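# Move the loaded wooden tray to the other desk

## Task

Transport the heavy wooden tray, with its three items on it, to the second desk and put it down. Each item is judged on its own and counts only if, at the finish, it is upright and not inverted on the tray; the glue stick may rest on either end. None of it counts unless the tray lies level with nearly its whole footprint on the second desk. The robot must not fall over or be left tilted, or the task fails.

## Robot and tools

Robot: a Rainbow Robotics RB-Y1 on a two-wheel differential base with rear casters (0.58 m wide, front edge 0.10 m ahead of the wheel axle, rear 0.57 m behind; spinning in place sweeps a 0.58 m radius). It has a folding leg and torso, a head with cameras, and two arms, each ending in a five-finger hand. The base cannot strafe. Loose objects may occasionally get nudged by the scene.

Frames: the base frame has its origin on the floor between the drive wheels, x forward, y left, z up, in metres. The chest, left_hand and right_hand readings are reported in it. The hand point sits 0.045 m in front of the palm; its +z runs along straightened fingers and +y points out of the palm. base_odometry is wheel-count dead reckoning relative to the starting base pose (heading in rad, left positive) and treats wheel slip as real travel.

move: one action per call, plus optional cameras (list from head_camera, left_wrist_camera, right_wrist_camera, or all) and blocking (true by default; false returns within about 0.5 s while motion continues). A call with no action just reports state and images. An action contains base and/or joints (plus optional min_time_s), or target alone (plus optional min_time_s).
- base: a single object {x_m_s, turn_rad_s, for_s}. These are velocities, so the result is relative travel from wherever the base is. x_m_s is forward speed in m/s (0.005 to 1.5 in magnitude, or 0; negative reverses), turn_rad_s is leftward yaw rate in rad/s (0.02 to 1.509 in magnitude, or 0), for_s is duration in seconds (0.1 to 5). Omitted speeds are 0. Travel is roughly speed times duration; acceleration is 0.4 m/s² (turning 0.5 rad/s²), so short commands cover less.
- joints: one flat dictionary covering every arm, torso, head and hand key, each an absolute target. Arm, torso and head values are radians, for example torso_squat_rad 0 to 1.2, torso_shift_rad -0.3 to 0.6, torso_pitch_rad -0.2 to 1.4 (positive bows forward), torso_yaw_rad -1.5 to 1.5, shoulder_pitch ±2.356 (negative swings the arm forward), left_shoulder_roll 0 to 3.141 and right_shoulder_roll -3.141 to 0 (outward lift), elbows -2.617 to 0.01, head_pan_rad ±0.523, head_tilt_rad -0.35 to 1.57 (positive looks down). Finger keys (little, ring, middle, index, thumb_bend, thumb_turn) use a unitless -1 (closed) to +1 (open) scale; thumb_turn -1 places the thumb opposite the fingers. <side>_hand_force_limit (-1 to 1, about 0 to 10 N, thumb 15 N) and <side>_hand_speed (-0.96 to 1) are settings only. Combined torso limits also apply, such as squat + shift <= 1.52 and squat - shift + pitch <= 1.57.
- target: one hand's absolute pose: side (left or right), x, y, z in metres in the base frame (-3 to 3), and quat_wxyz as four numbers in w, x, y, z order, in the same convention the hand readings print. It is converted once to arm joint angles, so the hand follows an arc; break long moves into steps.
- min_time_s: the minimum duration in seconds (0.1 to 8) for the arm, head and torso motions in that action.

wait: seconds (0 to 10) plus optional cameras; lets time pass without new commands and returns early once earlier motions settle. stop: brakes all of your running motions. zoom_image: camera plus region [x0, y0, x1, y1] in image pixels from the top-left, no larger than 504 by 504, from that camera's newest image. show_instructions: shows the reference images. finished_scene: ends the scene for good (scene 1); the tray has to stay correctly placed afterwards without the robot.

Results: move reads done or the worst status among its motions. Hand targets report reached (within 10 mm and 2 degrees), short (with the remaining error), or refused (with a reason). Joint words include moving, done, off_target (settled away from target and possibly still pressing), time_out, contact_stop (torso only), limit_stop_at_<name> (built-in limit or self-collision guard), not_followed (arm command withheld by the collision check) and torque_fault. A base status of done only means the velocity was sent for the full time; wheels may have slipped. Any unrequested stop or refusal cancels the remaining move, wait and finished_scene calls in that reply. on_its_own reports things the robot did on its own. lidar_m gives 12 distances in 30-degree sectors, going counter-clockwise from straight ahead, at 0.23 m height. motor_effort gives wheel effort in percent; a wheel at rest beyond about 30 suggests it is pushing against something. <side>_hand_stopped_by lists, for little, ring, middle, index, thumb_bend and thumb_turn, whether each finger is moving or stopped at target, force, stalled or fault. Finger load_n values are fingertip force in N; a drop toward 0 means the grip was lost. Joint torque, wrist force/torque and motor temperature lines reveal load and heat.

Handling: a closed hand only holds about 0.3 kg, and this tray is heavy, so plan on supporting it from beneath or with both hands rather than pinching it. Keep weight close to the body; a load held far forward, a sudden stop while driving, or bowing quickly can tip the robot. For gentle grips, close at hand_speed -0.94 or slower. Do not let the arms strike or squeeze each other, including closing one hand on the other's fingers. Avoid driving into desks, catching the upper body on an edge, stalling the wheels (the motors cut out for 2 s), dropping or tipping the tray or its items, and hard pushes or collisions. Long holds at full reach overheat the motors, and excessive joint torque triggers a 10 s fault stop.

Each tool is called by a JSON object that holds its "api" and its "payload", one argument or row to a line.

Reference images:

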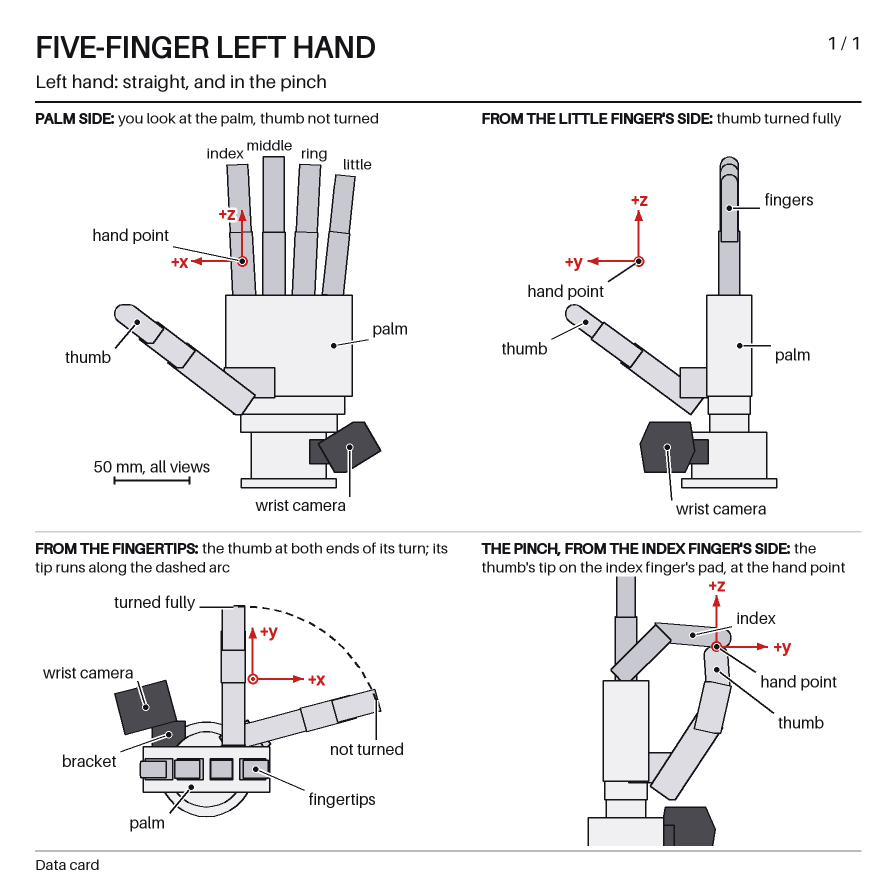

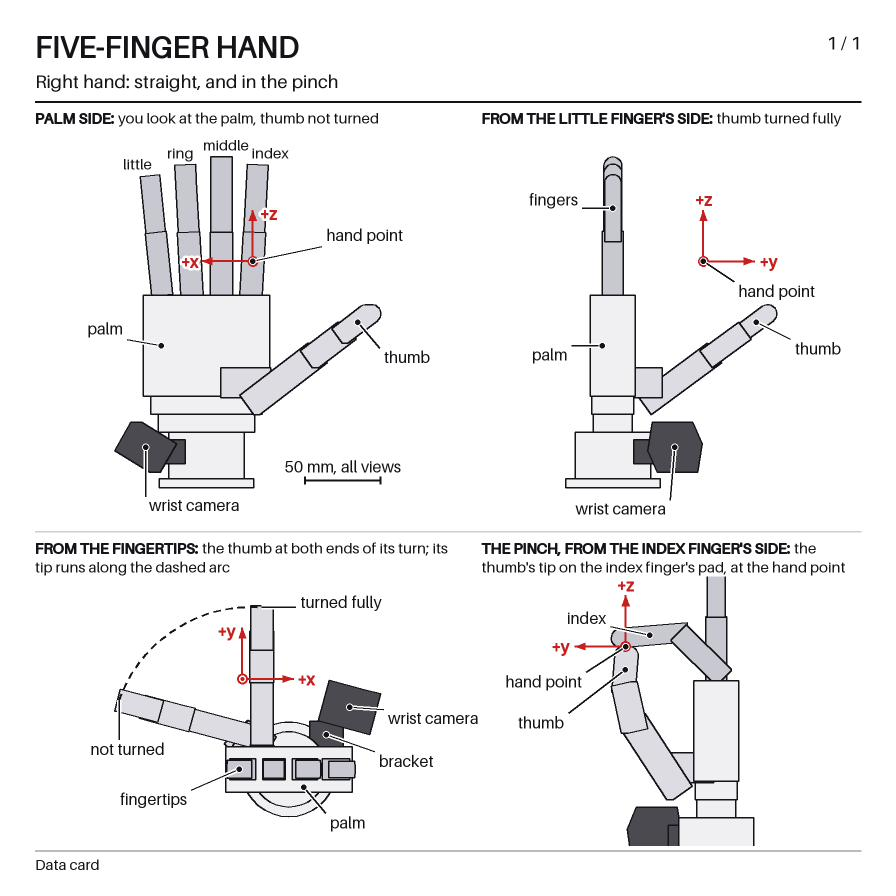

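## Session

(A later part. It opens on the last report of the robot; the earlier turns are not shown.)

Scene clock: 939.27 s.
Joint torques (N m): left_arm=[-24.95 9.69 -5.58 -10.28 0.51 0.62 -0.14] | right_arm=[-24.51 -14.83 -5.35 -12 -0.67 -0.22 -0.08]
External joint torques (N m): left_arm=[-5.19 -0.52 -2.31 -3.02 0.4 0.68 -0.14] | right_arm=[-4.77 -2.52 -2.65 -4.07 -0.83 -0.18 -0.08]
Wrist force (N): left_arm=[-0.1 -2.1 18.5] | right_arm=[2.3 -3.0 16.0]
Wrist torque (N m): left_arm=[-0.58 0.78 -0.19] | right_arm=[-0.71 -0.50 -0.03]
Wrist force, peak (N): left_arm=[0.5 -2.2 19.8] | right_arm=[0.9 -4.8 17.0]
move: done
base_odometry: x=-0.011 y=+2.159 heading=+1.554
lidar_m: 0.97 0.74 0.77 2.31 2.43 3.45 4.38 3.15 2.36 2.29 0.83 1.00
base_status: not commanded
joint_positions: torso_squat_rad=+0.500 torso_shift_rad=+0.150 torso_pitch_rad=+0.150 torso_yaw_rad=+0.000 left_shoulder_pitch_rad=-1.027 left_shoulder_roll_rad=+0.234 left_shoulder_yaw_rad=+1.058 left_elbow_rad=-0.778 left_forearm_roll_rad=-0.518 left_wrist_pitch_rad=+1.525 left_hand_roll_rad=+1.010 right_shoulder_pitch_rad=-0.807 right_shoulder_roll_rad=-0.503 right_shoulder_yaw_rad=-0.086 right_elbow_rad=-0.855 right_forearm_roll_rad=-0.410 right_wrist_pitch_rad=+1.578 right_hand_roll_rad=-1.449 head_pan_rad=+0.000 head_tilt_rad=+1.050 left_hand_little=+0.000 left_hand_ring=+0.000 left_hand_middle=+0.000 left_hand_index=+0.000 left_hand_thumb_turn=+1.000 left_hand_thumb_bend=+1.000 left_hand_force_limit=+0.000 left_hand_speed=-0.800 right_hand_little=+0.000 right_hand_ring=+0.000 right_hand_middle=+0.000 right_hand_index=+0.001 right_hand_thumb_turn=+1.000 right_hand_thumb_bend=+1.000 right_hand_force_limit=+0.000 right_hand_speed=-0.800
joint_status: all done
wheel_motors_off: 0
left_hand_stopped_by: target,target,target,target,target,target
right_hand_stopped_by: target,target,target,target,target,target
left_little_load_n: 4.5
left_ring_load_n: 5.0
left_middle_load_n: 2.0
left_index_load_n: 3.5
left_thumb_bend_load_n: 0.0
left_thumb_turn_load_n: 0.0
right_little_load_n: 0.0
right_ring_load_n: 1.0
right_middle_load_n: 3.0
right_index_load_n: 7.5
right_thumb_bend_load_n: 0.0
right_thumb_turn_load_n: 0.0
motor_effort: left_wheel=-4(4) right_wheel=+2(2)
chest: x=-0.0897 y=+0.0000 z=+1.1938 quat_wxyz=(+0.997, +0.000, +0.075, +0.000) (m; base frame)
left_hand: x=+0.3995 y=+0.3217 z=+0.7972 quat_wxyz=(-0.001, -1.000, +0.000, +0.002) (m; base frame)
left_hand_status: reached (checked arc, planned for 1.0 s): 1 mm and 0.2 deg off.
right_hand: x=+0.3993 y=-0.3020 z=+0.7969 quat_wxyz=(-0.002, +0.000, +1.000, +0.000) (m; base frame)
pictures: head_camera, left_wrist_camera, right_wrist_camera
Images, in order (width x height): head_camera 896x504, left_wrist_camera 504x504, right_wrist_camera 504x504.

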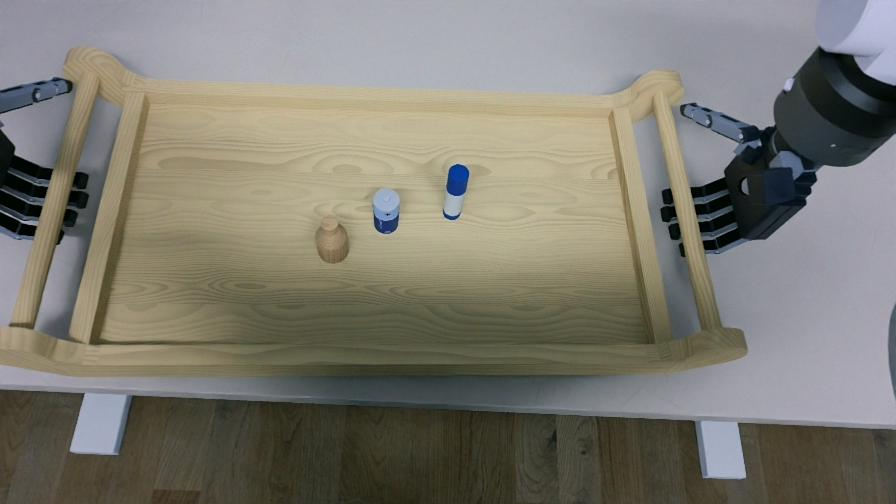

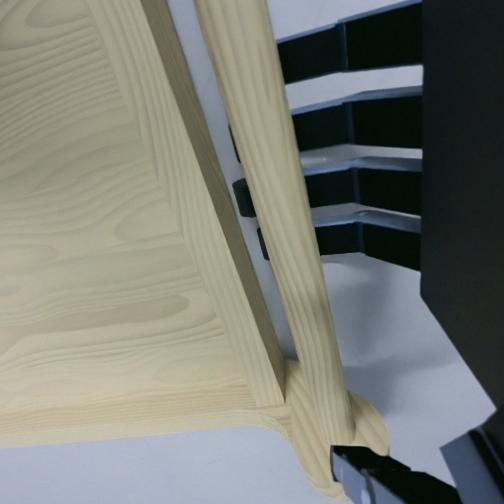

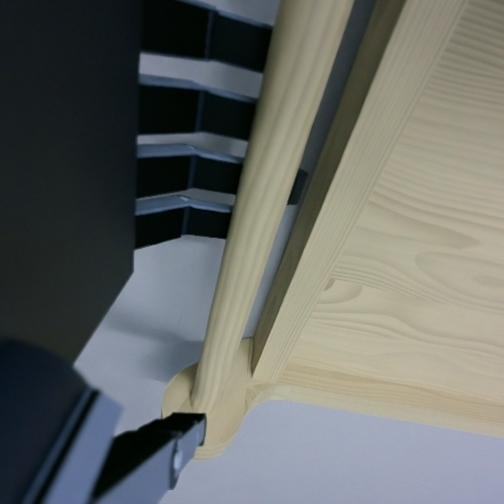

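{"api": "move", "payload": {
  "target": {"side": "right", "x": 0.40, "y": -0.302, "z": 0.789, "quat_wxyz": [0, 0, 1, 0]},
  "min_time_s": 1
}}

{"api": "move", "payload": {
  "target": {"side": "left", "x": 0.40, "y": 0.322, "z": 0.789, "quat_wxyz": [0, 1, 0, 0]},
  "min_time_s": 1
}}

{"api": "move", "payload": {
  "target": {"side": "right", "x": 0.40, "y": -0.294, "z": 0.789, "quat_wxyz": [0, 0, 1, 0]},
  "min_time_s": 1
}}

{"api": "move", "payload": {
  "target": {"side": "left", "x": 0.40, "y": 0.314, "z": 0.789, "quat_wxyz": [0, 1, 0, 0]},
  "min_time_s": 1,
  "cameras": ["all"]
}}

{"api": "zoom_image", "payload": {
  "camera": "head_camera",
  "region": [600, 60, 896, 370]
}}

{"api": "zoom_image", "payload": {
  "camera": "head_camera",
  "region": [0, 60, 260, 370]
}}

Scene clock: 964.07 s.
Joint torques (N m): left_arm=[-24.73 9.86 -4.94 -10.06 0.47 0.63 -0.22] | right_arm=[-22.65 -10.78 -1.17 -7.53 0.73 -0.61 0.45]
External joint torques (N m): left_arm=[-4.97 -0.34 -1.67 -2.81 0.36 0.7 -0.22] | right_arm=[-2.94 1.49 1.43 0.38 0.57 -0.56 0.45]
Wrist force (N): left_arm=[0.3 -0.8 18.6] | right_arm=[0.6 -1.7 3.9]
Wrist torque (N m): left_arm=[-0.63 1.05 -0.21] | right_arm=[-0.55 -0.21 0.00]
Wrist force, peak (N): left_arm=[0.5 -2.5 20.1] | right_arm=[0.4 -2.9 17.4]
move: done
base_odometry: x=-0.011 y=+2.159 heading=+1.554
lidar_m: 0.96 0.73 0.76 2.32 2.43 3.45 4.38 3.15 2.35 2.29 0.83 1.00
base_status: not commanded
joint_positions: torso_squat_rad=+0.500 torso_shift_rad=+0.150 torso_pitch_rad=+0.150 torso_yaw_rad=+0.000 left_shoulder_pitch_rad=-1.027 left_shoulder_roll_rad=+0.234 left_shoulder_yaw_rad=+1.058 left_elbow_rad=-0.778 left_forearm_roll_rad=-0.518 left_wrist_pitch_rad=+1.525 left_hand_roll_rad=+1.010 right_shoulder_pitch_rad=-0.808 right_shoulder_roll_rad=-0.498 right_shoulder_yaw_rad=-0.085 right_elbow_rad=-0.827 right_forearm_roll_rad=-0.407 right_wrist_pitch_rad=+1.546 right_hand_roll_rad=-1.444 head_pan_rad=+0.000 head_tilt_rad=+1.050 left_hand_little=+0.001 left_hand_ring=+0.000 left_hand_middle=+0.000 left_hand_index=+0.000 left_hand_thumb_turn=+1.000 left_hand_thumb_bend=+1.000 left_hand_force_limit=+0.000 left_hand_speed=-0.800 right_hand_little=+0.000 right_hand_ring=+0.000 right_hand_middle=+0.000 right_hand_index=+0.000 right_hand_thumb_turn=+1.000 right_hand_thumb_bend=+1.000 right_hand_force_limit=+0.000 right_hand_speed=-0.800
joint_status: all done
wheel_motors_off: 0
left_hand_stopped_by: target,target,target,target,target,target
right_hand_stopped_by: target,target,target,target,target,target
left_little_load_n: 10.0
left_ring_load_n: 5.5
left_middle_load_n: 0.0
left_index_load_n: 0.0
left_thumb_bend_load_n: 0.0
left_thumb_turn_load_n: 0.0
right_little_load_n: 0.0
right_ring_load_n: 0.0
right_middle_load_n: 0.0
right_index_load_n: 0.0
right_thumb_bend_load_n: 0.0
right_thumb_turn_load_n: 0.0
motor_effort: left_wheel=-4(4) right_wheel=+2(2)
chest: x=-0.0897 y=+0.0000 z=+1.1938 quat_wxyz=(+0.997, +0.000, +0.075, +0.000) (m; base frame)
left_hand: x=+0.3995 y=+0.3217 z=+0.7972 quat_wxyz=(-0.001, -1.000, +0.000, +0.002) (m; base frame)
right_hand: x=+0.3996 y=-0.3022 z=+0.7893 quat_wxyz=(+0.000, +0.000, +1.000, +0.000) (m; base frame)
right_hand_status: reached (checked arc, planned for 1.0 s): 1 mm and 0.1 deg off.
pictures: none

Scene clock: 965.40 s.
Joint torques (N m): left_arm=[-19.96 9.25 -1.64 -6.52 0.27 -0.28 0.36] | right_arm=[-22.31 -10.87 -1.77 -7.87 0.69 -0.51 0.55]
External joint torques (N m): left_arm=[-0.25 -0.97 1.51 0.7 0.17 -0.2 0.36] | right_arm=[-2.58 1.4 0.83 0.04 0.53 -0.46 0.55]
Wrist force (N): left_arm=[-0.4 -1.0 7.5] | right_arm=[2.1 -1.6 5.0]
Wrist torque (N m): left_arm=[-0.58 0.35 -0.07] | right_arm=[-0.64 -0.45 0.14]
Wrist force, peak (N): left_arm=[0.3 -1.7 19.0] | right_arm=[2.1 -1.6 5.0]
move: done
base_odometry: x=-0.011 y=+2.159 heading=+1.554
lidar_m: 0.97 0.75 0.76 2.31 2.43 3.46 4.39 3.16 2.36 2.29 0.83 0.99
base_status: not commanded
joint_positions: torso_squat_rad=+0.500 torso_shift_rad=+0.150 torso_pitch_rad=+0.150 torso_yaw_rad=+0.000 left_shoulder_pitch_rad=-1.022 left_shoulder_roll_rad=+0.239 left_shoulder_yaw_rad=+1.060 left_elbow_rad=-0.748 left_forearm_roll_rad=-0.515 left_wrist_pitch_rad=+1.493 left_hand_roll_rad=+1.018 right_shoulder_pitch_rad=-0.808 right_shoulder_roll_rad=-0.498 right_shoulder_yaw_rad=-0.085 right_elbow_rad=-0.827 right_forearm_roll_rad=-0.407 right_wrist_pitch_rad=+1.546 right_hand_roll_rad=-1.444 head_pan_rad=+0.000 head_tilt_rad=+1.050 left_hand_little=+0.000 left_hand_ring=+0.000 left_hand_middle=+0.000 left_hand_index=+0.000 left_hand_thumb_turn=+1.000 left_hand_thumb_bend=+1.000 left_hand_force_limit=+0.000 left_hand_speed=-0.800 right_hand_little=+0.000 right_hand_ring=+0.000 right_hand_middle=+0.000 right_hand_index=+0.000 right_hand_thumb_turn=+1.000 right_hand_thumb_bend=+1.000 right_hand_force_limit=+0.000 right_hand_speed=-0.800
joint_status: all done
wheel_motors_off: 0
left_hand_stopped_by: target,target,target,target,target,target
right_hand_stopped_by: target,target,target,target,target,target
left_little_load_n: 0.5
left_ring_load_n: 0.0
left_middle_load_n: 0.0
left_index_load_n: 0.0
left_thumb_bend_load_n: -0.5
left_thumb_turn_load_n: 0.0
right_little_load_n: 0.0
right_ring_load_n: 0.5
right_middle_load_n: 0.0
right_index_load_n: 0.0
right_thumb_bend_load_n: 0.0
right_thumb_turn_load_n: 0.0
motor_effort: left_wheel=-4(4) right_wheel=+2(2)
chest: x=-0.0898 y=+0.0000 z=+1.1939 quat_wxyz=(+0.997, +0.000, +0.075, +0.000) (m; base frame)
left_hand: x=+0.3999 y=+0.3217 z=+0.7896 quat_wxyz=(+0.000, -1.000, +0.000, -0.001) (m; base frame)
left_hand_status: reached (checked arc, planned for 1.0 s): 1 mm and 0.1 deg off.
right_hand: x=+0.3996 y=-0.3022 z=+0.7894 quat_wxyz=(+0.000, +0.000, +1.000, +0.000) (m; base frame)
pictures: none

Scene clock: 966.73 s.
Joint torques (N m): left_arm=[-19.4 9.8 -1.24 -6.53 0.42 -0.38 0.11] | right_arm=[-20.86 -9.77 -1.92 -9.62 -0.43 0.4 -0.15]
External joint torques (N m): left_arm=[0.31 -0.41 1.91 0.7 0.31 -0.3 0.11] | right_arm=[-1.09 2.21 0.68 -1.68 -0.6 0.45 -0.15]
Wrist force (N): left_arm=[-0.6 -0.8 7.3] | right_arm=[0.2 -5.1 6.6]
Wrist torque (N m): left_arm=[-0.52 0.36 -0.06] | right_arm=[-0.62 -0.33 -0.18]
Wrist force, peak (N): left_arm=[-0.5 -0.8 7.3] | right_arm=[0.7 -5.9 8.3]
move: done
base_odometry: x=-0.011 y=+2.159 heading=+1.554
lidar_m: 0.97 0.74 0.75 2.31 2.42 3.44 4.39 3.16 2.36 2.29 0.82 1.00
base_status: not commanded
joint_positions: torso_squat_rad=+0.500 torso_shift_rad=+0.150 torso_pitch_rad=+0.150 torso_yaw_rad=+0.000 left_shoulder_pitch_rad=-1.022 left_shoulder_roll_rad=+0.239 left_shoulder_yaw_rad=+1.060 left_elbow_rad=-0.748 left_forearm_roll_rad=-0.515 left_wrist_pitch_rad=+1.493 left_hand_roll_rad=+1.018 right_shoulder_pitch_rad=-0.806 right_shoulder_roll_rad=-0.485 right_shoulder_yaw_rad=-0.079 right_elbow_rad=-0.843 right_forearm_roll_rad=-0.401 right_wrist_pitch_rad=+1.554 right_hand_roll_rad=-1.461 head_pan_rad=+0.000 head_tilt_rad=+1.050 left_hand_little=+0.000 left_hand_ring=+0.000 left_hand_middle=+0.000 left_hand_index=+0.000 left_hand_thumb_turn=+1.000 left_hand_thumb_bend=+1.000 left_hand_force_limit=+0.000 left_hand_speed=-0.800 right_hand_little=+0.000 right_hand_ring=+0.000 right_hand_middle=+0.000 right_hand_index=+0.000 right_hand_thumb_turn=+1.000 right_hand_thumb_bend=+1.000 right_hand_force_limit=+0.000 right_hand_speed=-0.800
joint_status: all done
wheel_motors_off: 0
left_hand_stopped_by: target,target,target,target,target,target
right_hand_stopped_by: target,target,target,target,target,target
left_little_load_n: 0.0
left_ring_load_n: 0.0
left_middle_load_n: 0.0
left_index_load_n: 0.0
left_thumb_bend_load_n: 0.0
left_thumb_turn_load_n: 0.0
right_little_load_n: 1.0
right_ring_load_n: 2.0
right_middle_load_n: 0.0
right_index_load_n: 1.0
right_thumb_bend_load_n: 0.0
right_thumb_turn_load_n: 0.0
motor_effort: left_wheel=-4(4) right_wheel=+2(2)
chest: x=-0.0898 y=+0.0000 z=+1.1939 quat_wxyz=(+0.997, +0.000, +0.075, +0.000) (m; base frame)
left_hand: x=+0.3999 y=+0.3217 z=+0.7896 quat_wxyz=(+0.000, -1.000, +0.000, -0.001) (m; base frame)
right_hand: x=+0.4001 y=-0.2946 z=+0.7892 quat_wxyz=(+0.000, +0.000, +1.000, +0.000) (m; base frame)
right_hand_status: reached (checked arc, planned for 1.0 s): 1 mm and 0.0 deg off.
pictures: none

Scene clock: 968.07 s.
Joint torques (N m): left_arm=[-21.67 6.03 -4.07 -7.57 0.64 1.09 0.35] | right_arm=[-20.54 -8.71 -1.42 -10.13 -0.57 0.28 -0.02]
External joint torques (N m): left_arm=[-1.94 -3.93 -0.82 -0.36 0.53 1.17 0.35] | right_arm=[-0.77 3.27 1.19 -2.18 -0.73 0.32 -0.02]
Wrist force (N): left_arm=[0.1 -4.8 10.6] | right_arm=[1.0 -4.9 5.6]
Wrist torque (N m): left_arm=[-0.57 0.63 0.20] | right_arm=[-0.57 -0.37 -0.14]
Wrist force, peak (N): left_arm=[0.9 -4.9 11.8] | right_arm=[0.4 -4.7 8.0]
move: done
base_odometry: x=-0.011 y=+2.159 heading=+1.554
lidar_m: 0.96 0.75 0.76 2.31 2.42 3.45 4.39 3.16 2.36 2.30 0.83 1.00
base_status: not commanded
joint_positions: torso_squat_rad=+0.500 torso_shift_rad=+0.150 torso_pitch_rad=+0.150 torso_yaw_rad=+0.000 left_shoulder_pitch_rad=-1.020 left_shoulder_roll_rad=+0.218 left_shoulder_yaw_rad=+1.056 left_elbow_rad=-0.769 left_forearm_roll_rad=-0.520 left_wrist_pitch_rad=+1.501 left_hand_roll_rad=+1.026 right_shoulder_pitch_rad=-0.806 right_shoulder_roll_rad=-0.485 right_shoulder_yaw_rad=-0.079 right_elbow_rad=-0.843 right_forearm_roll_rad=-0.401 right_wrist_pitch_rad=+1.554 right_hand_roll_rad=-1.461 head_pan_rad=+0.000 head_tilt_rad=+1.050 left_hand_little=+0.000 left_hand_ring=+0.000 left_hand_middle=+0.000 left_hand_index=+0.000 left_hand_thumb_turn=+1.000 left_hand_thumb_bend=+1.000 left_hand_force_limit=+0.000 left_hand_speed=-0.800 right_hand_little=+0.000 right_hand_ring=+0.000 right_hand_middle=+0.000 right_hand_index=+0.000 right_hand_thumb_turn=+1.000 right_hand_thumb_bend=+1.000 right_hand_force_limit=+0.000 right_hand_speed=-0.800
joint_status: all done
wheel_motors_off: 0
left_hand_stopped_by: target,target,target,target,target,target
right_hand_stopped_by: target,target,target,target,target,target
left_little_load_n: 5.0
left_ring_load_n: 1.5
left_middle_load_n: 0.0
left_index_load_n: 0.0
left_thumb_bend_load_n: 0.0
left_thumb_turn_load_n: 0.0
right_little_load_n: 0.5
right_ring_load_n: 2.0
right_middle_load_n: 0.5
right_index_load_n: 0.5
right_thumb_bend_load_n: 0.0
right_thumb_turn_load_n: 0.0
motor_effort: left_wheel=-4(4) right_wheel=+1(2)
chest: x=-0.0898 y=+0.0000 z=+1.1939 quat_wxyz=(+0.997, +0.000, +0.075, +0.000) (m; base frame)
left_hand: x=+0.4001 y=+0.3144 z=+0.7891 quat_wxyz=(+0.000, -1.000, +0.000, +0.000) (m; base frame)
left_hand_status: reached (checked arc, planned for 1.0 s): 0 mm and 0.0 deg off.
right_hand: x=+0.4001 y=-0.2945 z=+0.7892 quat_wxyz=(+0.000, +0.000, +1.000, +0.000) (m; base frame)
pictures: head_camera, left_wrist_camera, right_wrist_camera
Images, in order (width x height): head_camera 896x504, left_wrist_camera 504x504, right_wrist_camera 504x504.

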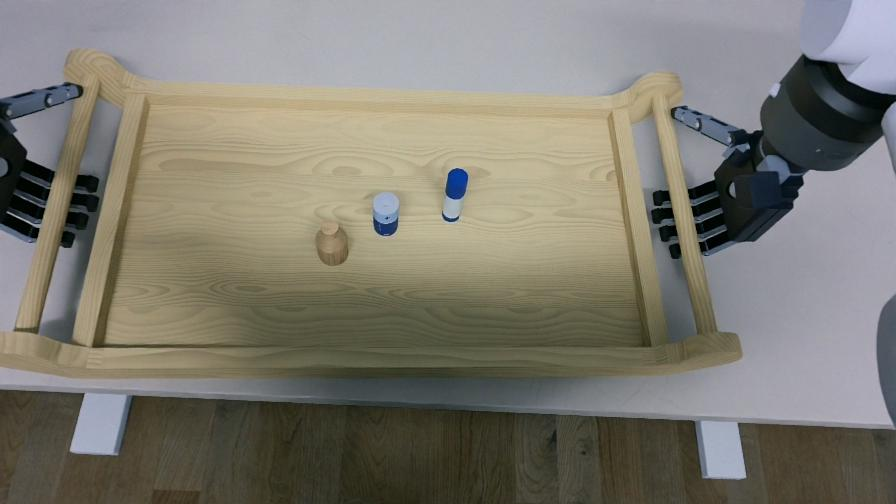

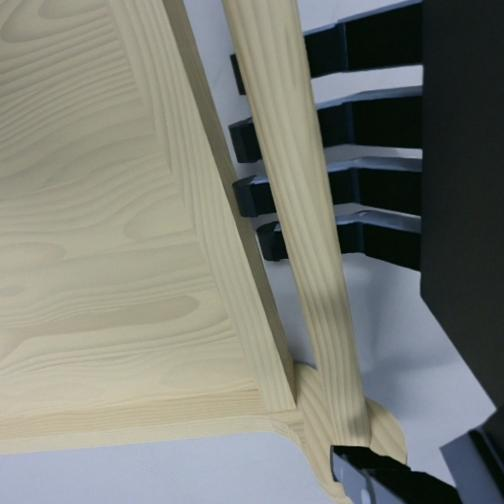

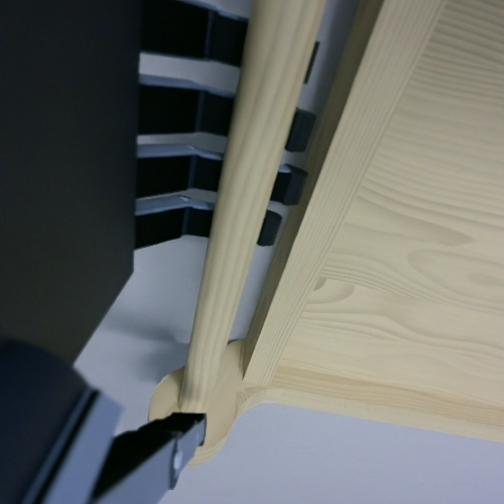

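Scaled by 1.626 from the camera's 896x504 image, which has a finer 1280x720 frame.

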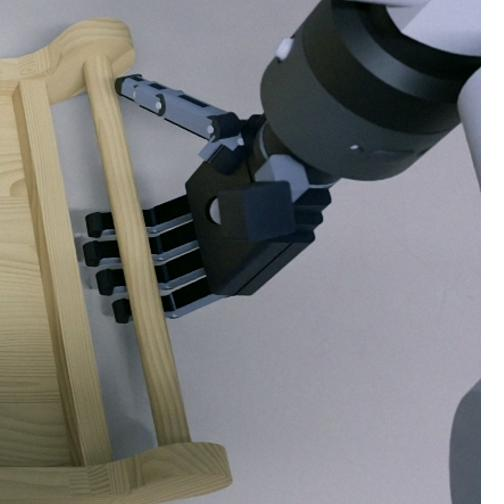

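Scaled by 1.626 from the camera's 896x504 image, which has a finer 1280x720 frame.

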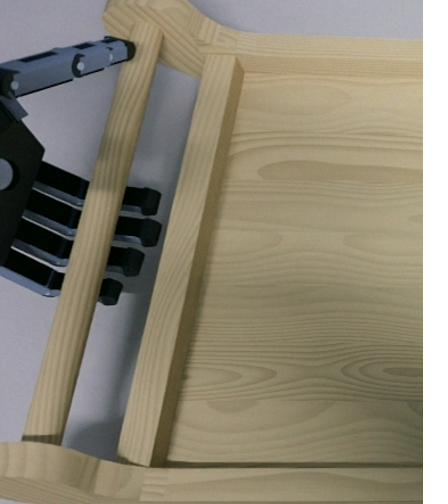

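{"api": "move", "payload": {
  "target": {"side": "right", "x": 0.40, "y": -0.292, "z": 0.784, "quat_wxyz": [0, 0, 1, 0]},
  "min_time_s": 1
}}

{"api": "move", "payload": {
  "target": {"side": "left", "x": 0.40, "y": 0.312, "z": 0.784, "quat_wxyz": [0, 1, 0, 0]},
  "min_time_s": 1
}}

{"api": "move", "payload": {
  "joints": {"left_hand_speed": -0.9, "right_hand_speed": -0.9, "left_hand_force_limit": -0.5, "right_hand_force_limit": -0.5, "left_hand_index": -0.3, "left_hand_middle": -0.3, "left_hand_ring": -0.3, "left_hand_little": -0.3, "right_hand_index": -0.3, "right_hand_middle": -0.3, "right_hand_ring": -0.3, "right_hand_little": -0.3},
  "cameras": ["all"]
}}

{"api": "zoom_image", "payload": {
  "camera": "head_camera",
  "region": [600, 60, 896, 370]
}}

Scene clock: 983.00 s.
Joint torques (N m): left_arm=[-21.3 6.52 -3.94 -7.7 0.81 0.99 0.31] | right_arm=[-22.07 -10 -1.34 -7.52 0.74 -0.64 0.15]
External joint torques (N m): left_arm=[-1.58 -3.43 -0.69 -0.49 0.71 1.06 0.31] | right_arm=[-2.3 1.87 1.21 0.41 0.58 -0.59 0.15]
Wrist force (N): left_arm=[-0.1 -3.9 10.6] | right_arm=[1.4 -0.7 3.8]
Wrist torque (N m): left_arm=[-0.55 0.59 0.16] | right_arm=[-0.37 -0.31 -0.01]
Wrist force, peak (N): left_arm=[1.1 -5.0 12.0] | right_arm=[0.2 -5.0 8.1]
move: done
base_odometry: x=-0.011 y=+2.159 heading=+1.554
lidar_m: 0.97 0.74 0.77 2.30 2.44 3.43 4.38 3.16 2.35 2.29 0.82 0.99
base_status: not commanded
joint_positions: torso_squat_rad=+0.500 torso_shift_rad=+0.150 torso_pitch_rad=+0.150 torso_yaw_rad=+0.000 left_shoulder_pitch_rad=-1.020 left_shoulder_roll_rad=+0.218 left_shoulder_yaw_rad=+1.056 left_elbow_rad=-0.769 left_forearm_roll_rad=-0.520 left_wrist_pitch_rad=+1.501 left_hand_roll_rad=+1.026 right_shoulder_pitch_rad=-0.806 right_shoulder_roll_rad=-0.477 right_shoulder_yaw_rad=-0.077 right_elbow_rad=-0.829 right_forearm_roll_rad=-0.398 right_wrist_pitch_rad=+1.537 right_hand_roll_rad=-1.461 head_pan_rad=+0.000 head_tilt_rad=+1.050 left_hand_little=+0.000 left_hand_ring=+0.000 left_hand_middle=+0.000 left_hand_index=+0.000 left_hand_thumb_turn=+1.000 left_hand_thumb_bend=+1.000 left_hand_force_limit=+0.000 left_hand_speed=-0.800 right_hand_little=+0.000 right_hand_ring=+0.000 right_hand_middle=+0.000 right_hand_index=+0.000 right_hand_thumb_turn=+1.000 right_hand_thumb_bend=+1.000 right_hand_force_limit=+0.000 right_hand_speed=-0.800
joint_status: all done
wheel_motors_off: 0
left_hand_stopped_by: target,target,target,target,target,target
right_hand_stopped_by: target,target,target,target,target,target
left_little_load_n: 4.5
left_ring_load_n: 1.0
left_middle_load_n: 0.0
left_index_load_n: 0.0
left_thumb_bend_load_n: 0.0
left_thumb_turn_load_n: 0.0
right_little_load_n: 0.5
right_ring_load_n: 0.0
right_middle_load_n: 0.0
right_index_load_n: 0.0
right_thumb_bend_load_n: -0.5
right_thumb_turn_load_n: 0.0
motor_effort: left_wheel=-4(4) right_wheel=+2(2)
chest: x=-0.0898 y=+0.0000 z=+1.1939 quat_wxyz=(+0.997, +0.000, +0.075, +0.000) (m; base frame)
left_hand: x=+0.4001 y=+0.3144 z=+0.7891 quat_wxyz=(+0.000, -1.000, +0.000, +0.000) (m; base frame)
right_hand: x=+0.3998 y=-0.2922 z=+0.7841 quat_wxyz=(+0.000, +0.000, +1.000, +0.000) (m; base frame)
right_hand_status: reached (checked arc, planned for 1.0 s): 0 mm and 0.0 deg off.
pictures: none

Scene clock: 984.33 s.
Joint torques (N m): left_arm=[-19.31 7.49 -3.03 -6.57 0.38 -0.54 0.27] | right_arm=[-22.65 -10.38 -0.89 -7.52 0.48 -0.57 -0.05]
External joint torques (N m): left_arm=[0.4 -2.4 0.16 0.61 0.27 -0.47 0.27] | right_arm=[-2.88 1.49 1.65 0.41 0.32 -0.52 -0.05]
Wrist force (N): left_arm=[-0.6 -0.8 6.9] | right_arm=[1.0 -1.2 4.2]
Wrist torque (N m): left_arm=[-0.48 0.36 -0.07] | right_arm=[-0.50 -0.24 -0.06]
Wrist force, peak (N): left_arm=[0.2 -4.3 11.2] | right_arm=[1.2 -1.4 4.9]
move: done
base_odometry: x=-0.011 y=+2.159 heading=+1.554
lidar_m: 0.96 0.73 0.76 2.30 2.43 3.45 4.39 3.15 2.37 2.29 0.83 1.00
base_status: not commanded
joint_positions: torso_squat_rad=+0.500 torso_shift_rad=+0.150 torso_pitch_rad=+0.150 torso_yaw_rad=+0.000 left_shoulder_pitch_rad=-1.018 left_shoulder_roll_rad=+0.216 left_shoulder_yaw_rad=+1.056 left_elbow_rad=-0.755 left_forearm_roll_rad=-0.520 left_wrist_pitch_rad=+1.484 left_hand_roll_rad=+1.033 right_shoulder_pitch_rad=-0.806 right_shoulder_roll_rad=-0.477 right_shoulder_yaw_rad=-0.077 right_elbow_rad=-0.829 right_forearm_roll_rad=-0.398 right_wrist_pitch_rad=+1.537 right_hand_roll_rad=-1.461 head_pan_rad=+0.000 head_tilt_rad=+1.050 left_hand_little=+0.000 left_hand_ring=+0.000 left_hand_middle=+0.000 left_hand_index=+0.000 left_hand_thumb_turn=+1.000 left_hand_thumb_bend=+1.000 left_hand_force_limit=+0.000 left_hand_speed=-0.800 right_hand_little=+0.000 right_hand_ring=+0.000 right_hand_middle=+0.000 right_hand_index=+0.000 right_hand_thumb_turn=+1.000 right_hand_thumb_bend=+1.000 right_hand_force_limit=+0.000 right_hand_speed=-0.800
joint_status: all done
wheel_motors_off: 0
left_hand_stopped_by: target,target,target,target,target,target
right_hand_stopped_by: target,target,target,target,target,target
left_little_load_n: 0.0
left_ring_load_n: 0.0
left_middle_load_n: 0.0
left_index_load_n: 0.0
left_thumb_bend_load_n: 0.0
left_thumb_turn_load_n: 0.0
right_little_load_n: 0.0
right_ring_load_n: 0.0
right_middle_load_n: 0.0
right_index_load_n: 0.0
right_thumb_bend_load_n: 0.0
right_thumb_turn_load_n: 0.0
motor_effort: left_wheel=-4(4) right_wheel=+2(2)
chest: x=-0.0898 y=+0.0000 z=+1.1939 quat_wxyz=(+0.997, +0.000, +0.075, +0.000) (m; base frame)
left_hand: x=+0.4002 y=+0.3121 z=+0.7844 quat_wxyz=(+0.000, -1.000, +0.000, +0.000) (m; base frame)
left_hand_status: reached (checked arc, planned for 1.0 s): 0 mm and 0.1 deg off.
right_hand: x=+0.3998 y=-0.2922 z=+0.7841 quat_wxyz=(+0.000, +0.000, +1.000, +0.000) (m; base frame)
pictures: none

Scene clock: 985.60 s.
Joint torques (N m): left_arm=[-22.71 7.51 -2.83 -6.92 0.5 0.25 0.27] | right_arm=[-24.22 -11 -2.61 -9.96 -0.66 -0.33 0.14]
External joint torques (N m): left_arm=[-3.01 -2.38 0.37 0.26 0.39 0.32 0.27] | right_arm=[-4.45 0.86 -0.06 -2.03 -0.82 -0.29 0.14]
Wrist force (N): left_arm=[0.5 -3.0 13.5] | right_arm=[1.6 -3.1 14.3]
Wrist torque (N m): left_arm=[-0.59 0.35 -0.02] | right_arm=[-0.68 -0.65 -0.04]
Wrist force, peak (N): left_arm=[1.0 -3.1 14.8] | right_arm=[0.9 -3.7 15.6]
move: off_target
base_odometry: x=-0.011 y=+2.159 heading=+1.554
lidar_m: 0.97 0.74 0.76 2.31 2.43 3.46 4.40 3.15 2.36 2.29 0.82 1.00
base_status: not commanded
joint_positions: torso_squat_rad=+0.500 torso_shift_rad=+0.150 torso_pitch_rad=+0.150 torso_yaw_rad=+0.000 left_shoulder_pitch_rad=-1.017 left_shoulder_roll_rad=+0.216 left_shoulder_yaw_rad=+1.056 left_elbow_rad=-0.755 left_forearm_roll_rad=-0.520 left_wrist_pitch_rad=+1.484 left_hand_roll_rad=+1.033 right_shoulder_pitch_rad=-0.806 right_shoulder_roll_rad=-0.477 right_shoulder_yaw_rad=-0.076 right_elbow_rad=-0.828 right_forearm_roll_rad=-0.397 right_wrist_pitch_rad=+1.537 right_hand_roll_rad=-1.461 head_pan_rad=+0.000 head_tilt_rad=+1.050 left_hand_little=-0.092 left_hand_ring=-0.110 left_hand_middle=-0.138 left_hand_index=-0.157 left_hand_thumb_turn=+1.000 left_hand_thumb_bend=+1.000 left_hand_force_limit=-0.500 left_hand_speed=-0.900 right_hand_little=-0.129 right_hand_ring=-0.120 right_hand_middle=-0.138 right_hand_index=-0.129 right_hand_thumb_turn=+1.000 right_hand_thumb_bend=+1.000 right_hand_force_limit=-0.500 right_hand_speed=-0.900
joint_status: left_hand_little off_target (ended at -0.092, target -0.300); left_hand_ring off_target (ended at -0.110, target -0.300); left_hand_middle off_target (ended at -0.138, target -0.300); left_hand_index off_target (ended at -0.157, target -0.300); right_hand_little off_target (ended at -0.129, target -0.300); right_hand_ring off_target (ended at -0.120, target -0.300); right_hand_middle off_target (ended at -0.138, target -0.300); right_hand_index off_target (ended at -0.129, target -0.300); the others done
wheel_motors_off: 0
left_hand_stopped_by: force,force,force,force,target,target
right_hand_stopped_by: force,force,force,force,target,target
left_little_load_n: 0.5
left_ring_load_n: 0.5
left_middle_load_n: 1.5
left_index_load_n: 3.5
left_thumb_bend_load_n: 0.0
left_thumb_turn_load_n: 0.0
right_little_load_n: 1.5
right_ring_load_n: 0.5
right_middle_load_n: 4.0
right_index_load_n: 1.5
right_thumb_bend_load_n: 0.0
right_thumb_turn_load_n: 0.0
motor_effort: left_wheel=-4(4) right_wheel=+2(2)
chest: x=-0.0898 y=+0.0000 z=+1.1938 quat_wxyz=(+0.997, +0.000, +0.075, +0.000) (m; base frame)
left_hand: x=+0.3998 y=+0.3122 z=+0.7840 quat_wxyz=(+0.000, -1.000, +0.000, +0.000) (m; base frame)
right_hand: x=+0.3995 y=-0.2923 z=+0.7837 quat_wxyz=(+0.000, +0.000, +1.000, +0.000) (m; base frame)
pictures: head_camera, left_wrist_camera, right_wrist_camera
Images, in order (width x height): head_camera 896x504, left_wrist_camera 504x504, right_wrist_camera 504x504.

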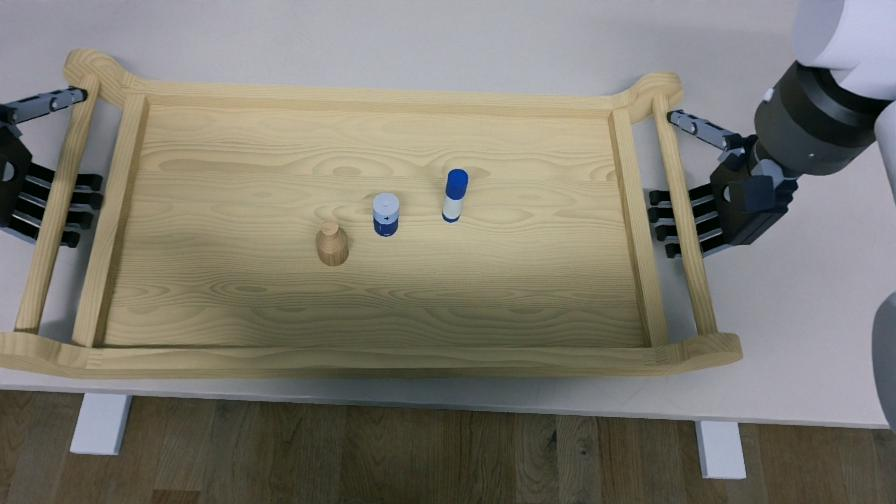

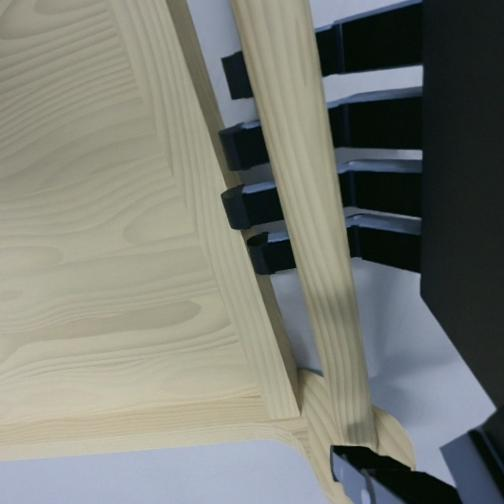

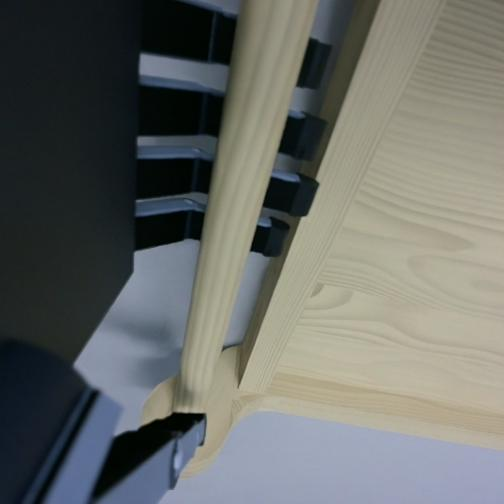

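Scaled by 1.626 from the camera's 896x504 image, which has a finer 1280x720 frame.

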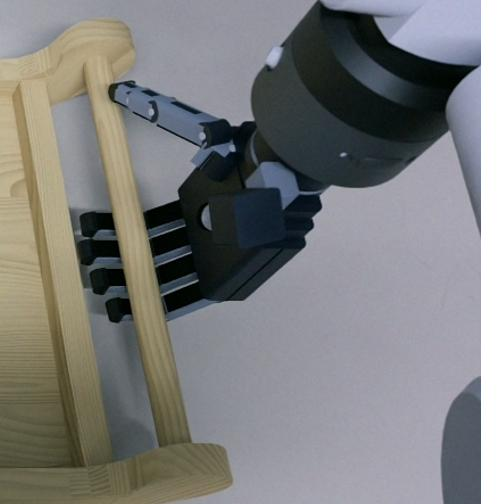

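{"api": "move", "payload": {
  "target": {"side": "right", "x": 0.40, "y": -0.286, "z": 0.778, "quat_wxyz": [0, 0, 1, 0]},
  "min_time_s": 1
}}

{"api": "move", "payload": {
  "target": {"side": "left", "x": 0.40, "y": 0.306, "z": 0.778, "quat_wxyz": [0, 1, 0, 0]},
  "min_time_s": 1
}}

{"api": "move", "payload": {
  "joints": {"left_hand_index": -0.5, "left_hand_middle": -0.5, "left_hand_ring": -0.5, "left_hand_little": -0.5, "right_hand_index": -0.5, "right_hand_middle": -0.5, "right_hand_ring": -0.5, "right_hand_little": -0.5},
  "cameras": ["all"]
}}

{"api": "zoom_image", "payload": {
  "camera": "head_camera",
  "region": [600, 60, 896, 370]
}}

Scene clock: 1002.37 s.
Joint torques (N m): left_arm=[-24.23 6.95 -3.22 -7.55 1.3 0.47 0.15] | right_arm=[-20.59 -0.98 0.63 -5.94 -1.84 -0.63 0.07]
External joint torques (N m): left_arm=[-4.54 -2.94 -0.03 -0.36 1.19 0.54 0.15] | right_arm=[-0.78 10.67 3.12 1.99 -2 -0.58 0.07]
Wrist force (N): left_arm=[0.2 -6.7 15.7] | right_arm=[2.4 -12.2 -8.1]
Wrist torque (N m): left_arm=[-0.67 0.42 0.00] | right_arm=[-0.58 0.15 -0.31]
Wrist force, peak (N): left_arm=[0.2 -6.7 15.7] | right_arm=[1.5 -3.5 15.8]
move: done
base_odometry: x=-0.011 y=+2.159 heading=+1.554
lidar_m: 0.97 0.74 0.76 2.30 2.43 3.46 4.38 3.16 2.36 2.30 0.84 1.00
base_status: not commanded
joint_positions: torso_squat_rad=+0.500 torso_shift_rad=+0.150 torso_pitch_rad=+0.150 torso_yaw_rad=+0.000 left_shoulder_pitch_rad=-1.017 left_shoulder_roll_rad=+0.216 left_shoulder_yaw_rad=+1.056 left_elbow_rad=-0.755 left_forearm_roll_rad=-0.520 left_wrist_pitch_rad=+1.484 left_hand_roll_rad=+1.033 right_shoulder_pitch_rad=-0.807 right_shoulder_roll_rad=-0.466 right_shoulder_yaw_rad=-0.071 right_elbow_rad=-0.818 right_forearm_roll_rad=-0.391 right_wrist_pitch_rad=+1.521 right_hand_roll_rad=-1.470 head_pan_rad=+0.000 head_tilt_rad=+1.050 left_hand_little=-0.092 left_hand_ring=-0.110 left_hand_middle=-0.138 left_hand_index=-0.157 left_hand_thumb_turn=+1.000 left_hand_thumb_bend=+1.000 left_hand_force_limit=-0.500 left_hand_speed=-0.900 right_hand_little=-0.129 right_hand_ring=-0.120 right_hand_middle=-0.139 right_hand_index=-0.129 right_hand_thumb_turn=+1.000 right_hand_thumb_bend=+1.000 right_hand_force_limit=-0.500 right_hand_speed=-0.900
joint_status: all done
wheel_motors_off: 0
left_hand_stopped_by: force,force,force,force,target,target
right_hand_stopped_by: force,force,force,force,target,target
left_little_load_n: 0.0
left_ring_load_n: 1.0
left_middle_load_n: 2.5
left_index_load_n: 4.0
left_thumb_bend_load_n: 0.0
left_thumb_turn_load_n: 0.0
right_little_load_n: 0.0
right_ring_load_n: 0.0
right_middle_load_n: -12.0
right_index_load_n: 0.0
right_thumb_bend_load_n: 0.0
right_thumb_turn_load_n: 0.0
motor_effort: left_wheel=-4(4) right_wheel=+2(2)
chest: x=-0.0899 y=+0.0001 z=+1.1939 quat_wxyz=(+0.997, +0.000, +0.075, +0.000) (m; base frame)
left_hand: x=+0.3995 y=+0.3123 z=+0.7839 quat_wxyz=(+0.000, -1.000, +0.000, +0.000) (m; base frame)
right_hand: x=+0.4004 y=-0.2877 z=+0.7792 quat_wxyz=(+0.001, +0.001, +1.000, -0.001) (m; base frame)
right_hand_status: reached (checked arc, planned for 1.0 s): 2 mm and 0.2 deg off.
pictures: none

Scene clock: 1003.70 s.
Joint torques (N m): left_arm=[-17.09 -4.14 -2.23 0.36 3.3 -0.35 0.51] | right_arm=[-19.17 -2.55 0.6 -6.19 -1.76 -0.17 0]
External joint torques (N m): left_arm=[2.63 -13.9 0.94 7.53 3.2 -0.26 0.51] | right_arm=[0.66 9.09 3.08 1.74 -1.93 -0.12 0]
Wrist force (N): left_arm=[-6.4 -15.6 -12.1] | right_arm=[1.0 -10.4 -4.8]
Wrist torque (N m): left_arm=[-0.47 -0.17 0.30] | right_arm=[-0.46 -0.01 -0.23]
Wrist force, peak (N): left_arm=[-7.3 -15.9 -13.5] | right_arm=[4.1 -11.9 -9.8]
move: done
base_odometry: x=-0.011 y=+2.159 heading=+1.554
lidar_m: 0.96 0.73 0.76 2.31 2.43 3.45 4.39 3.17 2.36 2.30 0.82 0.99
base_status: not commanded
joint_positions: torso_squat_rad=+0.500 torso_shift_rad=+0.150 torso_pitch_rad=+0.149 torso_yaw_rad=+0.000 left_shoulder_pitch_rad=-1.015 left_shoulder_roll_rad=+0.208 left_shoulder_yaw_rad=+1.054 left_elbow_rad=-0.745 left_forearm_roll_rad=-0.523 left_wrist_pitch_rad=+1.466 left_hand_roll_rad=+1.046 right_shoulder_pitch_rad=-0.808 right_shoulder_roll_rad=-0.465 right_shoulder_yaw_rad=-0.071 right_elbow_rad=-0.818 right_forearm_roll_rad=-0.391 right_wrist_pitch_rad=+1.521 right_hand_roll_rad=-1.470 head_pan_rad=+0.000 head_tilt_rad=+1.050 left_hand_little=-0.092 left_hand_ring=-0.110 left_hand_middle=-0.140 left_hand_index=-0.157 left_hand_thumb_turn=+1.000 left_hand_thumb_bend=+1.000 left_hand_force_limit=-0.500 left_hand_speed=-0.900 right_hand_little=-0.129 right_hand_ring=-0.120 right_hand_middle=-0.139 right_hand_index=-0.129 right_hand_thumb_turn=+1.000 right_hand_thumb_bend=+1.000 right_hand_force_limit=-0.500 right_hand_speed=-0.900
joint_status: all done
wheel_motors_off: 0
left_hand_stopped_by: force,force,force,force,target,target
right_hand_stopped_by: force,force,force,force,target,target
left_little_load_n: 0.0
left_ring_load_n: 0.5
left_middle_load_n: -19.0
left_index_load_n: 0.0
left_thumb_bend_load_n: 0.0
left_thumb_turn_load_n: 0.0
right_little_load_n: 0.0
right_ring_load_n: 0.0
right_middle_load_n: -7.5
right_index_load_n: 0.0
right_thumb_bend_load_n: 0.0
right_thumb_turn_load_n: 0.0
motor_effort: left_wheel=-4(4) right_wheel=+2(2)
chest: x=-0.0904 y=+0.0000 z=+1.1939 quat_wxyz=(+0.997, +0.000, +0.075, +0.000) (m; base frame)
left_hand: x=+0.4008 y=+0.3086 z=+0.7802 quat_wxyz=(+0.002, -1.000, -0.001, -0.002) (m; base frame)
left_hand_status: reached (checked arc, planned for 1.0 s): 3 mm and 0.3 deg off.
right_hand: x=+0.4003 y=-0.2873 z=+0.7795 quat_wxyz=(+0.001, +0.000, +1.000, -0.001) (m; base frame)
pictures: none

Scene clock: 1004.87 s.
Joint torques (N m): left_arm=[-24.23 7.99 -2.45 -7.51 0.51 0.4 0.13] | right_arm=[-22.51 -11.27 -1.65 -9.51 -0.17 0.12 0.07]
External joint torques (N m): left_arm=[-4.55 -1.72 0.7 -0.36 0.41 0.47 0.13] | right_arm=[-2.72 0.33 0.82 -1.59 -0.34 0.17 0.07]
Wrist force (N): left_arm=[0.0 -2.8 16.0] | right_arm=[1.7 -3.8 9.8]
Wrist torque (N m): left_arm=[-0.75 0.52 -0.02] | right_arm=[-0.73 -0.68 -0.13]
Wrist force, peak (N): left_arm=[-6.7 -15.8 -12.8] | right_arm=[1.4 -2.3 14.8]
move: off_target
base_odometry: x=-0.011 y=+2.159 heading=+1.554
lidar_m: 0.96 0.74 0.75 2.31 2.43 3.46 4.38 3.17 2.35 2.30 0.83 0.99
base_status: not commanded
joint_positions: torso_squat_rad=+0.500 torso_shift_rad=+0.150 torso_pitch_rad=+0.150 torso_yaw_rad=+0.000 left_shoulder_pitch_rad=-1.013 left_shoulder_roll_rad=+0.205 left_shoulder_yaw_rad=+1.054 left_elbow_rad=-0.743 left_forearm_roll_rad=-0.522 left_wrist_pitch_rad=+1.466 left_hand_roll_rad=+1.046 right_shoulder_pitch_rad=-0.807 right_shoulder_roll_rad=-0.463 right_shoulder_yaw_rad=-0.070 right_elbow_rad=-0.817 right_forearm_roll_rad=-0.391 right_wrist_pitch_rad=+1.521 right_hand_roll_rad=-1.470 head_pan_rad=+0.000 head_tilt_rad=+1.050 left_hand_little=-0.286 left_hand_ring=-0.305 left_hand_middle=-0.351 left_hand_index=-0.379 left_hand_thumb_turn=+1.000 left_hand_thumb_bend=+1.000 left_hand_force_limit=-0.500 left_hand_speed=-0.900 right_hand_little=-0.286 right_hand_ring=-0.276 right_hand_middle=-0.267 right_hand_index=-0.268 right_hand_thumb_turn=+1.000 right_hand_thumb_bend=+1.000 right_hand_force_limit=-0.500 right_hand_speed=-0.900
joint_status: left_hand_little off_target (ended at -0.286, target -0.500); left_hand_ring off_target (ended at -0.305, target -0.500); left_hand_middle off_target (ended at -0.351, target -0.500); left_hand_index off_target (ended at -0.379, target -0.500); right_hand_little off_target (ended at -0.286, target -0.500); right_hand_ring off_target (ended at -0.276, target -0.500); right_hand_middle off_target (ended at -0.267, target -0.500); right_hand_index off_target (ended at -0.268, target -0.500)
wheel_motors_off: 0
left_hand_stopped_by: force,force,force,force,target,target
right_hand_stopped_by: force,force,force,force,target,target
left_little_load_n: 0.5
left_ring_load_n: 0.0
left_middle_load_n: 2.5
left_index_load_n: 2.5
left_thumb_bend_load_n: 0.0
left_thumb_turn_load_n: 0.0
right_little_load_n: 2.5
right_ring_load_n: 2.0
right_middle_load_n: 0.0
right_index_load_n: 0.0
right_thumb_bend_load_n: 0.0
right_thumb_turn_load_n: 0.0
motor_effort: left_wheel=-4(5) right_wheel=+2(2)
chest: x=-0.0899 y=+0.0000 z=+1.1939 quat_wxyz=(+0.997, +0.000, +0.075, +0.000) (m; base frame)
left_hand: x=+0.3995 y=+0.3062 z=+0.7780 quat_wxyz=(+0.000, -1.000, +0.000, +0.000) (m; base frame)
right_hand: x=+0.3996 y=-0.2861 z=+0.7781 quat_wxyz=(+0.000, +0.000, +1.000, +0.000) (m; base frame)
pictures: head_camera, left_wrist_camera, right_wrist_camera
Images, in order (width x height): head_camera 896x504, left_wrist_camera 504x504, right_wrist_camera 504x504.

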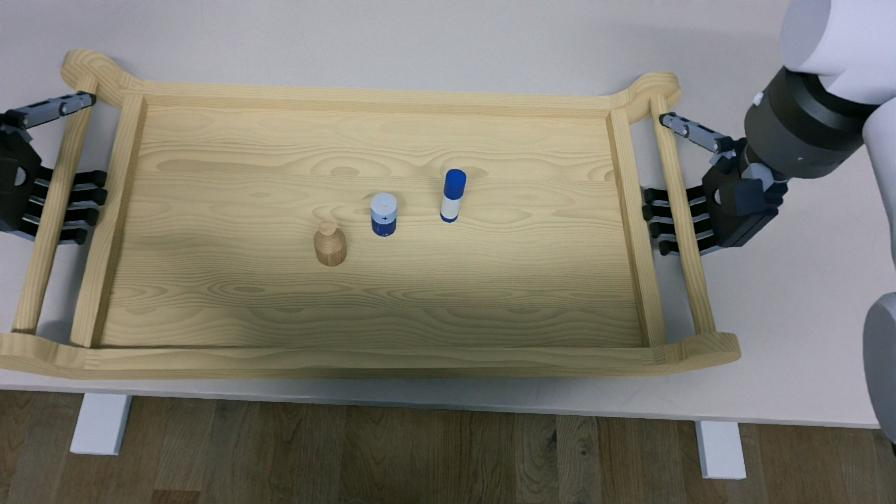

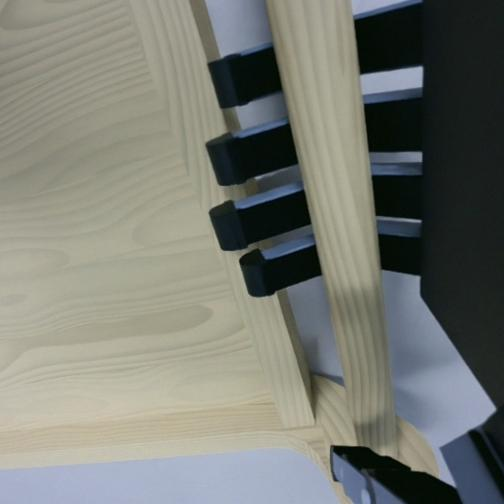

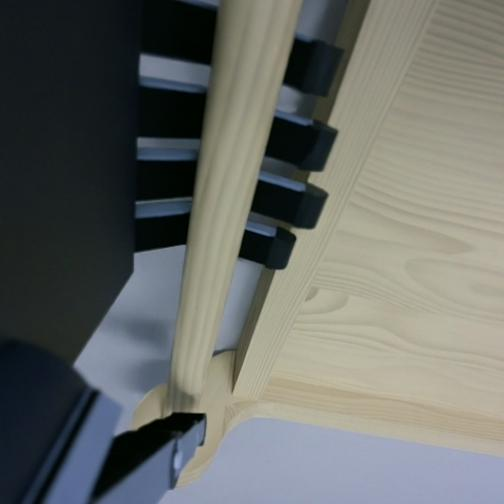

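Scaled by 1.626 from the camera's 896x504 image, which has a finer 1280x720 frame.

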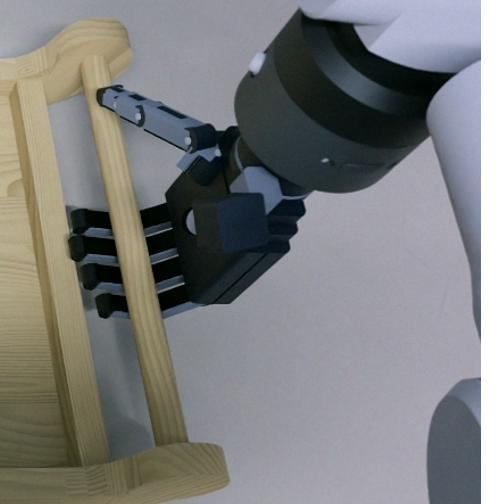

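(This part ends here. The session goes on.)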